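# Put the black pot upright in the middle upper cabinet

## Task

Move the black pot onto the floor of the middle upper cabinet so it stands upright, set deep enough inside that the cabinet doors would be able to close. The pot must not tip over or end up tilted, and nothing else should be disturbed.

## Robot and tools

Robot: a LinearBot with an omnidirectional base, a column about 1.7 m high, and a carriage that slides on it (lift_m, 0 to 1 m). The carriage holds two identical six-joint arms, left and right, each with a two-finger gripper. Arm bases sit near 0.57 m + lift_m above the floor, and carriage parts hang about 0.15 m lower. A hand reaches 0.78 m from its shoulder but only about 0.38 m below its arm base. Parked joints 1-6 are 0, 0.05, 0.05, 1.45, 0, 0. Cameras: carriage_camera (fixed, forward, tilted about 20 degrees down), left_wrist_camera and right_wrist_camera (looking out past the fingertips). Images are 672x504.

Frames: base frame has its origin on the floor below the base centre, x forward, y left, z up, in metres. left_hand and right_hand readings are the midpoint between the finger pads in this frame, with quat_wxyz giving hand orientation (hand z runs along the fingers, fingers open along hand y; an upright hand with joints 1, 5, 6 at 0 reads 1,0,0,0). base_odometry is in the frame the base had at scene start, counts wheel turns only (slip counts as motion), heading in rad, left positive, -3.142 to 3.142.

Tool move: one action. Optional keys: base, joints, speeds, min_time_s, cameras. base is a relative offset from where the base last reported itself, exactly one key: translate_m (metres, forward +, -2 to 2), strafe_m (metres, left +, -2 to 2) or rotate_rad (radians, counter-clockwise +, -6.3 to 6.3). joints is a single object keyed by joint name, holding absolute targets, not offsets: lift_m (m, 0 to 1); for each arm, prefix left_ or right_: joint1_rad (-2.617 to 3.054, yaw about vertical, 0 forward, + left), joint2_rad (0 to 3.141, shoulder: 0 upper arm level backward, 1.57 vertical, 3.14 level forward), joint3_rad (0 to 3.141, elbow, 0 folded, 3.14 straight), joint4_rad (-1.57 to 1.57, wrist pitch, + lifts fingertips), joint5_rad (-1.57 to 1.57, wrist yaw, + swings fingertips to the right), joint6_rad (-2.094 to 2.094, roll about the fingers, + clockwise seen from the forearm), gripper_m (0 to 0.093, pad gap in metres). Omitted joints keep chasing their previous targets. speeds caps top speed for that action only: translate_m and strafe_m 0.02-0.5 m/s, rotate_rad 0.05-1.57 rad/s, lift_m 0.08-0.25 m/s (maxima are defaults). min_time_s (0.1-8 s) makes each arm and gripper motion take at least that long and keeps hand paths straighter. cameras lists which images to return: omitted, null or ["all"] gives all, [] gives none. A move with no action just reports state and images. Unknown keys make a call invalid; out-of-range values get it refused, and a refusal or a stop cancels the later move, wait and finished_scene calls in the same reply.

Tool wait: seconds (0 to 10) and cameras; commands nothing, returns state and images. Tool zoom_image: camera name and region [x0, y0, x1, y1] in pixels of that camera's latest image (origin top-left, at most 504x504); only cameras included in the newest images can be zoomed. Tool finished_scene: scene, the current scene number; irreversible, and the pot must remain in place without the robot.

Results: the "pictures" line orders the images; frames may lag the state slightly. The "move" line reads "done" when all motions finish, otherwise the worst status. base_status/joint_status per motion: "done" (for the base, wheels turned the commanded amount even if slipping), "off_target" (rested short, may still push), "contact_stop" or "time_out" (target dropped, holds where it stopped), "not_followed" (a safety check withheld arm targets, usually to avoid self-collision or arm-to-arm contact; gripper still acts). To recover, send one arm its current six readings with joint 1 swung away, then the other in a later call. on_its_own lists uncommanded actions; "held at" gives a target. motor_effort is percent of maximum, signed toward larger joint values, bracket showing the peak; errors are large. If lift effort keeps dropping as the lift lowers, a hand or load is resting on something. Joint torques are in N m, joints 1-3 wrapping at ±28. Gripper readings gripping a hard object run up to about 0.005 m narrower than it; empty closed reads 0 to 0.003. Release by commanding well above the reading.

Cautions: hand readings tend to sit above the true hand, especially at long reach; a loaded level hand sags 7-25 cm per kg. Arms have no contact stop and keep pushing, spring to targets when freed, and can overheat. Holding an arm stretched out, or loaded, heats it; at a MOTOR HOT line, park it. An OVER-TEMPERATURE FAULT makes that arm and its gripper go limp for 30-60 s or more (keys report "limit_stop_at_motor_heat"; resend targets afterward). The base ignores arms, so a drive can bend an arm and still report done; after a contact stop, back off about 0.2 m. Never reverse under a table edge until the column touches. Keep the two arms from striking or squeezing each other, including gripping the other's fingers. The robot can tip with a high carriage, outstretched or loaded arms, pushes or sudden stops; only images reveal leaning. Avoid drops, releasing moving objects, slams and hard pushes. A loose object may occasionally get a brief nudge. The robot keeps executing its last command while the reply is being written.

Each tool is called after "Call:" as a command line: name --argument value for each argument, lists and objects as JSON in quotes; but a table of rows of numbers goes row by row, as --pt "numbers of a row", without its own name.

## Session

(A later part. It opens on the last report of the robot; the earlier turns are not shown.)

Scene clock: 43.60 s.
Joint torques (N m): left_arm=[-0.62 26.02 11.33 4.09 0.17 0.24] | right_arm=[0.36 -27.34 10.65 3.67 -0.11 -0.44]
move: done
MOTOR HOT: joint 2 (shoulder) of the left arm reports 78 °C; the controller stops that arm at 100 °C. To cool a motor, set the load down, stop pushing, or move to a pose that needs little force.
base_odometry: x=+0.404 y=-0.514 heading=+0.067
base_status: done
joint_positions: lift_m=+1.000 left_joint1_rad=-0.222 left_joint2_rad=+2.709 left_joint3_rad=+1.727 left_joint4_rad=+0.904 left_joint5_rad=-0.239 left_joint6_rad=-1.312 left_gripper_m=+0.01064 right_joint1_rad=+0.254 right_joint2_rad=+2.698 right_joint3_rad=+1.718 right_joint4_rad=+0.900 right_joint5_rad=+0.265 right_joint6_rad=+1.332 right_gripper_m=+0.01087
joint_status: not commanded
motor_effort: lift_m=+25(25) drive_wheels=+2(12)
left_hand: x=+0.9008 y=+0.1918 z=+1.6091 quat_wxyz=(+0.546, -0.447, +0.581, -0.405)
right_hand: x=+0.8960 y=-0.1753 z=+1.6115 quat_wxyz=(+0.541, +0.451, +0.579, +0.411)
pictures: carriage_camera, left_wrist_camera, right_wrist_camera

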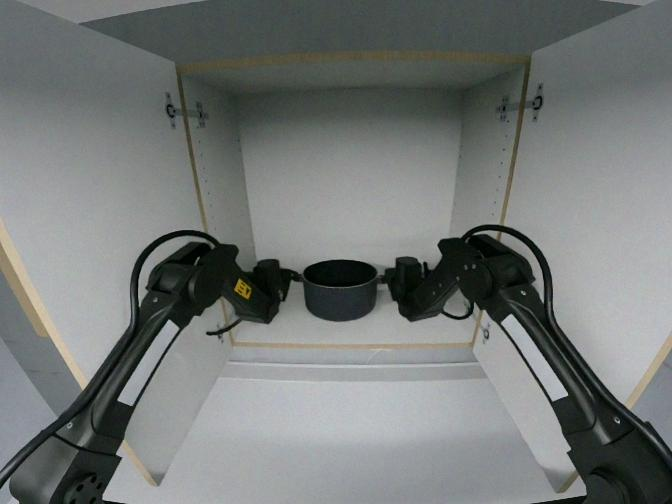

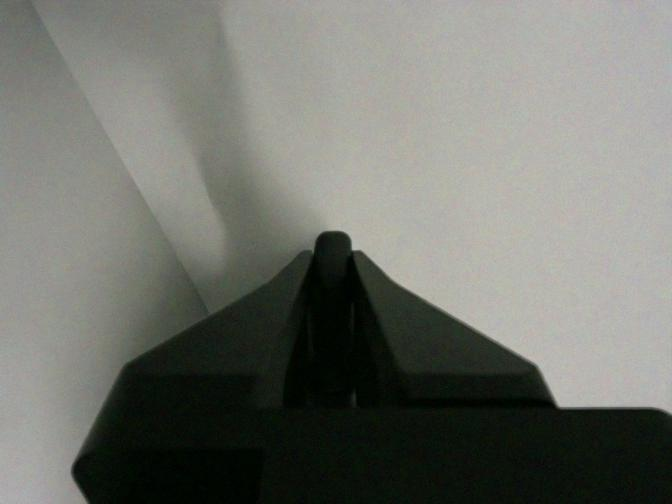

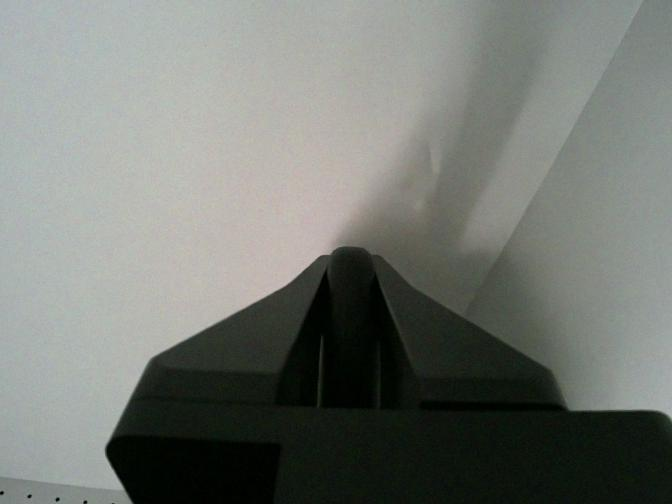

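Position matches the previous success (pot front slightly farther behind the lip's inner edge); lowering now.

Call:
move --joints '{"lift_m":0.935}' --speeds '{"lift_m":0.08}' --cameras '[]'

Call:
move --joints '{"lift_m":0.885}' --speeds '{"lift_m":0.1}'

Scene clock: 45.43 s.
Joint torques (N m): left_arm=[-0.73 27.37 10.66 3.81 0.2 0.22] | right_arm=[0.5 -26.09 10.11 3.41 -0.11 -0.38]
move: done
MOTOR HOT: still on. Joint 2 (shoulder) of the left arm reports 82 °C.
base_odometry: x=+0.404 y=-0.514 heading=+0.067
base_status: not commanded
joint_positions: lift_m=+0.935 left_joint1_rad=-0.221 left_joint2_rad=+2.695 left_joint3_rad=+1.736 left_joint4_rad=+0.927 left_joint5_rad=-0.239 left_joint6_rad=-1.309 left_gripper_m=+0.01064 right_joint1_rad=+0.253 right_joint2_rad=+2.684 right_joint3_rad=+1.726 right_joint4_rad=+0.924 right_joint5_rad=+0.265 right_joint6_rad=+1.326 right_gripper_m=+0.01086
joint_status: all done
motor_effort: lift_m=+22(22) drive_wheels=+2(6)
left_hand: x=+0.9037 y=+0.1922 z=+1.5632 quat_wxyz=(+0.558, -0.440, +0.567, -0.417)
right_hand: x=+0.8987 y=-0.1748 z=+1.5655 quat_wxyz=(+0.552, +0.443, +0.566, +0.423)

Scene clock: 46.33 s.
Joint torques (N m): left_arm=[-0.85 -24.75 9.28 3.26 0.22 0.16] | right_arm=[0.55 -22.22 8.9 2.88 -0.14 -0.05]
move: done
MOTOR HOT: still on. Joint 2 (shoulder) of the left arm reports 83 °C.
base_odometry: x=+0.404 y=-0.514 heading=+0.067
base_status: not commanded
joint_positions: lift_m=+0.885 left_joint1_rad=-0.219 left_joint2_rad=+2.656 left_joint3_rad=+1.752 left_joint4_rad=+0.972 left_joint5_rad=-0.239 left_joint6_rad=-1.305 left_gripper_m=+0.01064 right_joint1_rad=+0.252 right_joint2_rad=+2.647 right_joint3_rad=+1.744 right_joint4_rad=+0.970 right_joint5_rad=+0.265 right_joint6_rad=+1.297 right_gripper_m=+0.01084
joint_status: all done
on_its_own: left_joint4_rad moved +0.045 toward your old target +1.060; right_joint4_rad moved +0.045 toward your old target +1.060
motor_effort: lift_m=+21(21) drive_wheels=+2(6)
left_hand: x=+0.9075 y=+0.1925 z=+1.5573 quat_wxyz=(+0.581, -0.425, +0.535, -0.442)
right_hand: x=+0.9026 y=-0.1747 z=+1.5587 quat_wxyz=(+0.580, +0.422, +0.539, +0.442)
pictures: carriage_camera, left_wrist_camera, right_wrist_camera

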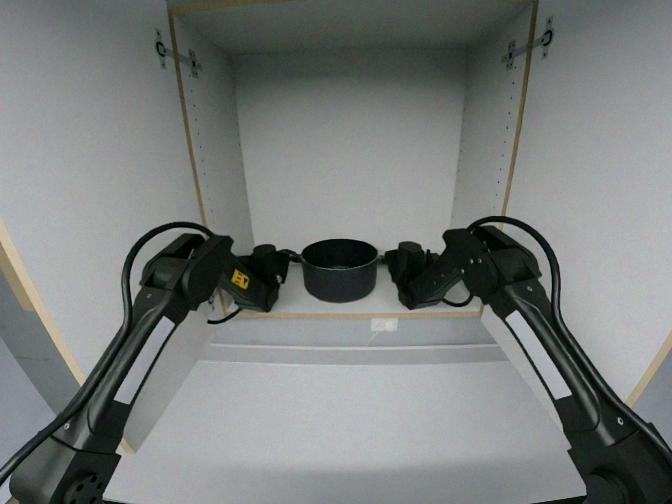

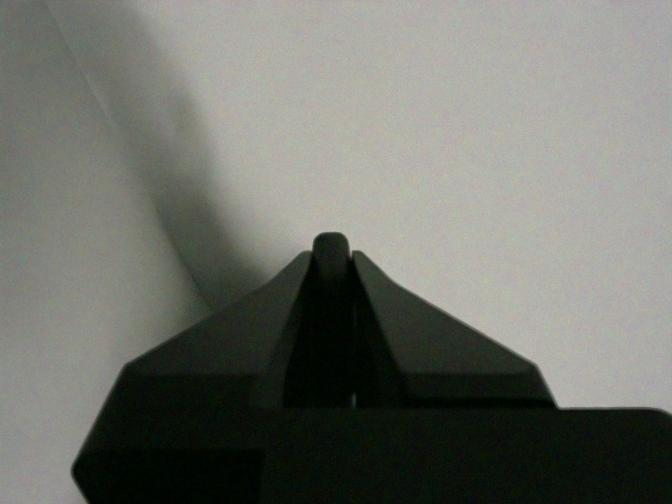

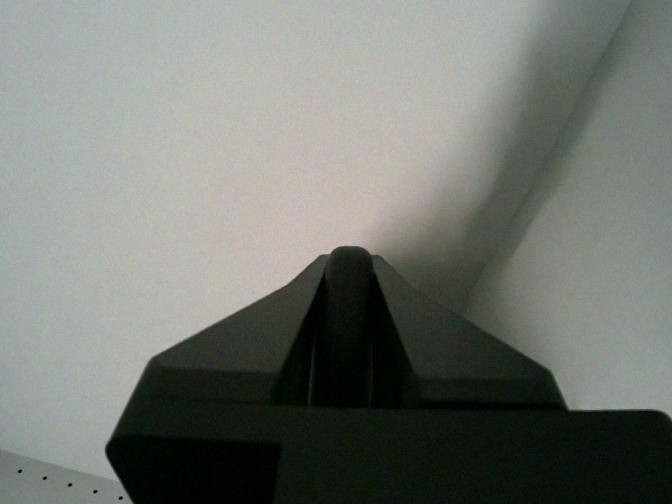

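Call:
move --base '{"translate_m": 0.015}' --speeds '{"translate_m": 0.05}' --cameras '[]'

Call:
move --joints '{"left_joint2_rad":2.656,"left_joint3_rad":1.772,"left_joint4_rad":0.99,"right_joint2_rad":2.647,"right_joint3_rad":1.765,"right_joint4_rad":0.99}' --min_time_s 0.6 --cameras '[]'

Call:
move --joints '{"left_gripper_m":0.055,"right_gripper_m":0.055}' --min_time_s 1.5

Scene clock: 47.87 s.
Joint torques (N m): left_arm=[-0.84 -24.72 9.31 3.26 0.21 0.17] | right_arm=[0.59 -22.28 8.94 2.89 -0.14 -0.04]
move: done
MOTOR HOT: still on. Joint 2 (shoulder) of the left arm reports 83 °C.
base_odometry: x=+0.419 y=-0.513 heading=+0.068
base_status: done
joint_positions: lift_m=+0.885 left_joint1_rad=-0.219 left_joint2_rad=+2.655 left_joint3_rad=+1.752 left_joint4_rad=+0.972 left_joint5_rad=-0.239 left_joint6_rad=-1.305 left_gripper_m=+0.01064 right_joint1_rad=+0.251 right_joint2_rad=+2.647 right_joint3_rad=+1.744 right_joint4_rad=+0.970 right_joint5_rad=+0.265 right_joint6_rad=+1.297 right_gripper_m=+0.01084
joint_status: not commanded
motor_effort: lift_m=+21(21) drive_wheels=-5(9)
left_hand: x=+0.9075 y=+0.1926 z=+1.5575 quat_wxyz=(+0.581, -0.425, +0.535, -0.442)
right_hand: x=+0.9027 y=-0.1752 z=+1.5588 quat_wxyz=(+0.581, +0.422, +0.539, +0.442)

Scene clock: 48.77 s.
Joint torques (N m): left_arm=[-0.84 -17.06 7.61 2.57 0.2 0.17] | right_arm=[0.58 -15.57 6.98 2.22 -0.12 -0.06]
move: done
MOTOR HOT: still on. Joint 2 (shoulder) of the left arm reports 83 °C.
base_odometry: x=+0.419 y=-0.513 heading=+0.068
base_status: not commanded
joint_positions: lift_m=+0.885 left_joint1_rad=-0.219 left_joint2_rad=+2.655 left_joint3_rad=+1.752 left_joint4_rad=+0.964 left_joint5_rad=-0.239 left_joint6_rad=-1.305 left_gripper_m=+0.01064 right_joint1_rad=+0.251 right_joint2_rad=+2.647 right_joint3_rad=+1.744 right_joint4_rad=+0.961 right_joint5_rad=+0.265 right_joint6_rad=+1.297 right_gripper_m=+0.01084
joint_status: all done
motor_effort: lift_m=+21(21) drive_wheels=-4(6)
left_hand: x=+0.9077 y=+0.1926 z=+1.5556 quat_wxyz=(+0.579, -0.426, +0.538, -0.440)
right_hand: x=+0.9028 y=-0.1752 z=+1.5567 quat_wxyz=(+0.579, +0.423, +0.542, +0.439)

Scene clock: 50.57 s.
Joint torques (N m): left_arm=[-0.64 -17.05 7.68 2.59 0.19 0.16] | right_arm=[0.29 -15.49 7.02 2.16 -0.15 -0.04]
move: done
MOTOR HOT: still on. Joint 2 (shoulder) of the left arm reports 82 °C.
base_odometry: x=+0.419 y=-0.513 heading=+0.068
base_status: not commanded
joint_positions: lift_m=+0.885 left_joint1_rad=-0.222 left_joint2_rad=+2.655 left_joint3_rad=+1.752 left_joint4_rad=+0.963 left_joint5_rad=-0.236 left_joint6_rad=-1.305 left_gripper_m=+0.05489 right_joint1_rad=+0.255 right_joint2_rad=+2.647 right_joint3_rad=+1.744 right_joint4_rad=+0.966 right_joint5_rad=+0.265 right_joint6_rad=+1.297 right_gripper_m=+0.05491
joint_status: all done
motor_effort: lift_m=+21(21) drive_wheels=-5(6)
left_hand: x=+0.9073 y=+0.1899 z=+1.5552 quat_wxyz=(+0.578, -0.424, +0.539, -0.442)
right_hand: x=+0.9023 y=-0.1728 z=+1.5579 quat_wxyz=(+0.579, +0.421, +0.541, +0.442)
pictures: carriage_camera, left_wrist_camera, right_wrist_camera

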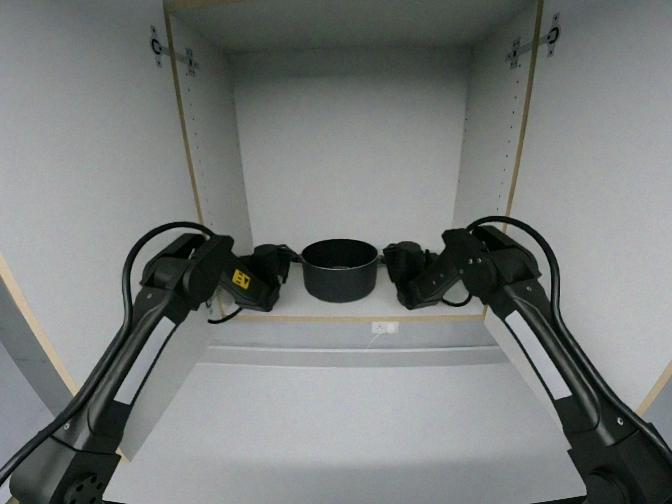

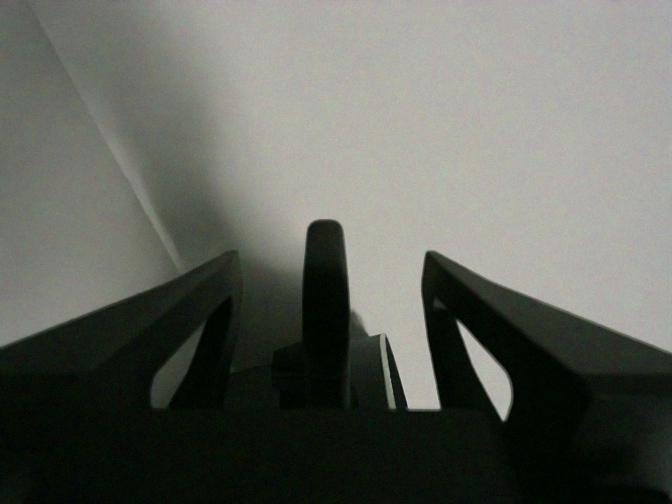

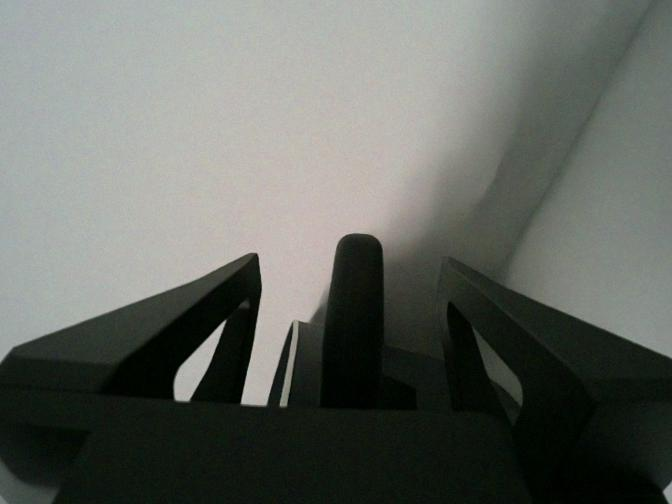

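Call:
move --base '{"translate_m": -0.45}' --speeds '{"translate_m": 0.2}'

Call:
zoom_image --camera "carriage_camera" --region '[240, 150, 460, 300]'

Scene clock: 54.47 s.
Joint torques (N m): left_arm=[-0.47 -17.13 7.6 2.56 0.15 0.16] | right_arm=[0.17 -15.61 7.06 2.11 -0.14 -0.06]
move: done
MOTOR HOT: still on. Joint 2 (shoulder) of the left arm reports 80 °C.
base_odometry: x=-0.030 y=-0.543 heading=+0.068
base_status: done
joint_positions: lift_m=+0.885 left_joint1_rad=-0.223 left_joint2_rad=+2.655 left_joint3_rad=+1.752 left_joint4_rad=+0.964 left_joint5_rad=-0.234 left_joint6_rad=-1.305 left_gripper_m=+0.05489 right_joint1_rad=+0.256 right_joint2_rad=+2.647 right_joint3_rad=+1.744 right_joint4_rad=+0.970 right_joint5_rad=+0.265 right_joint6_rad=+1.297 right_gripper_m=+0.05491
joint_status: not commanded
motor_effort: lift_m=+21(21) drive_wheels=-3(14)
left_hand: x=+0.9072 y=+0.1887 z=+1.5556 quat_wxyz=(+0.577, -0.423, +0.540, -0.443)
right_hand: x=+0.9020 y=-0.1718 z=+1.5587 quat_wxyz=(+0.579, +0.420, +0.540, +0.443)
pictures: carriage_camera, left_wrist_camera, right_wrist_camera

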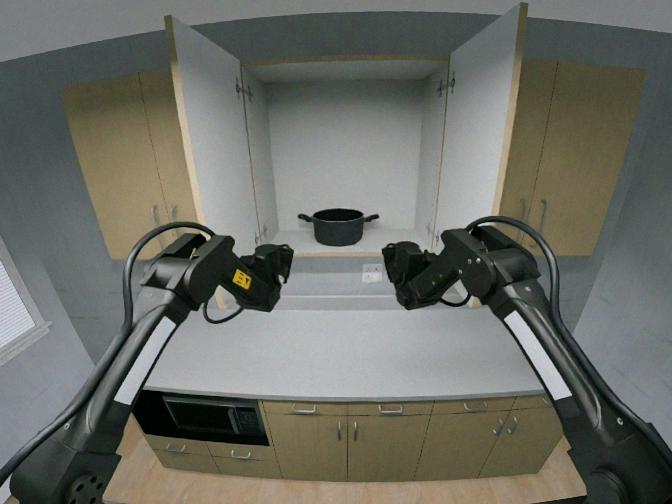

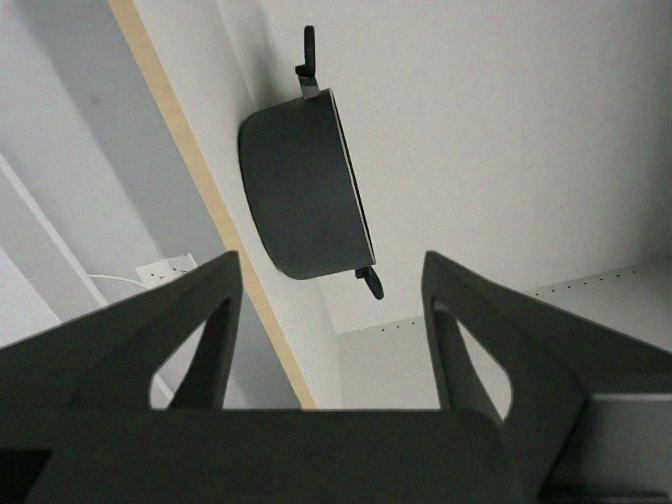

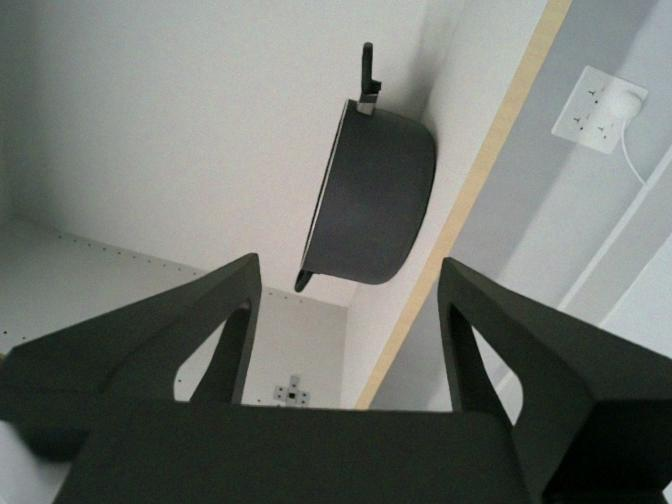

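Scaled by 2.291 (camera's finer frame: 960x720).

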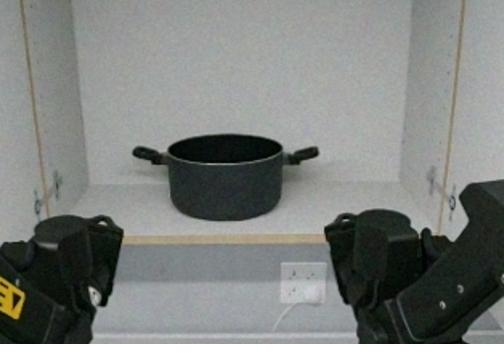

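The pot stands upright, well behind the front edge.

Call:
finished_scene --scene 3

The scene is finished: the task was done.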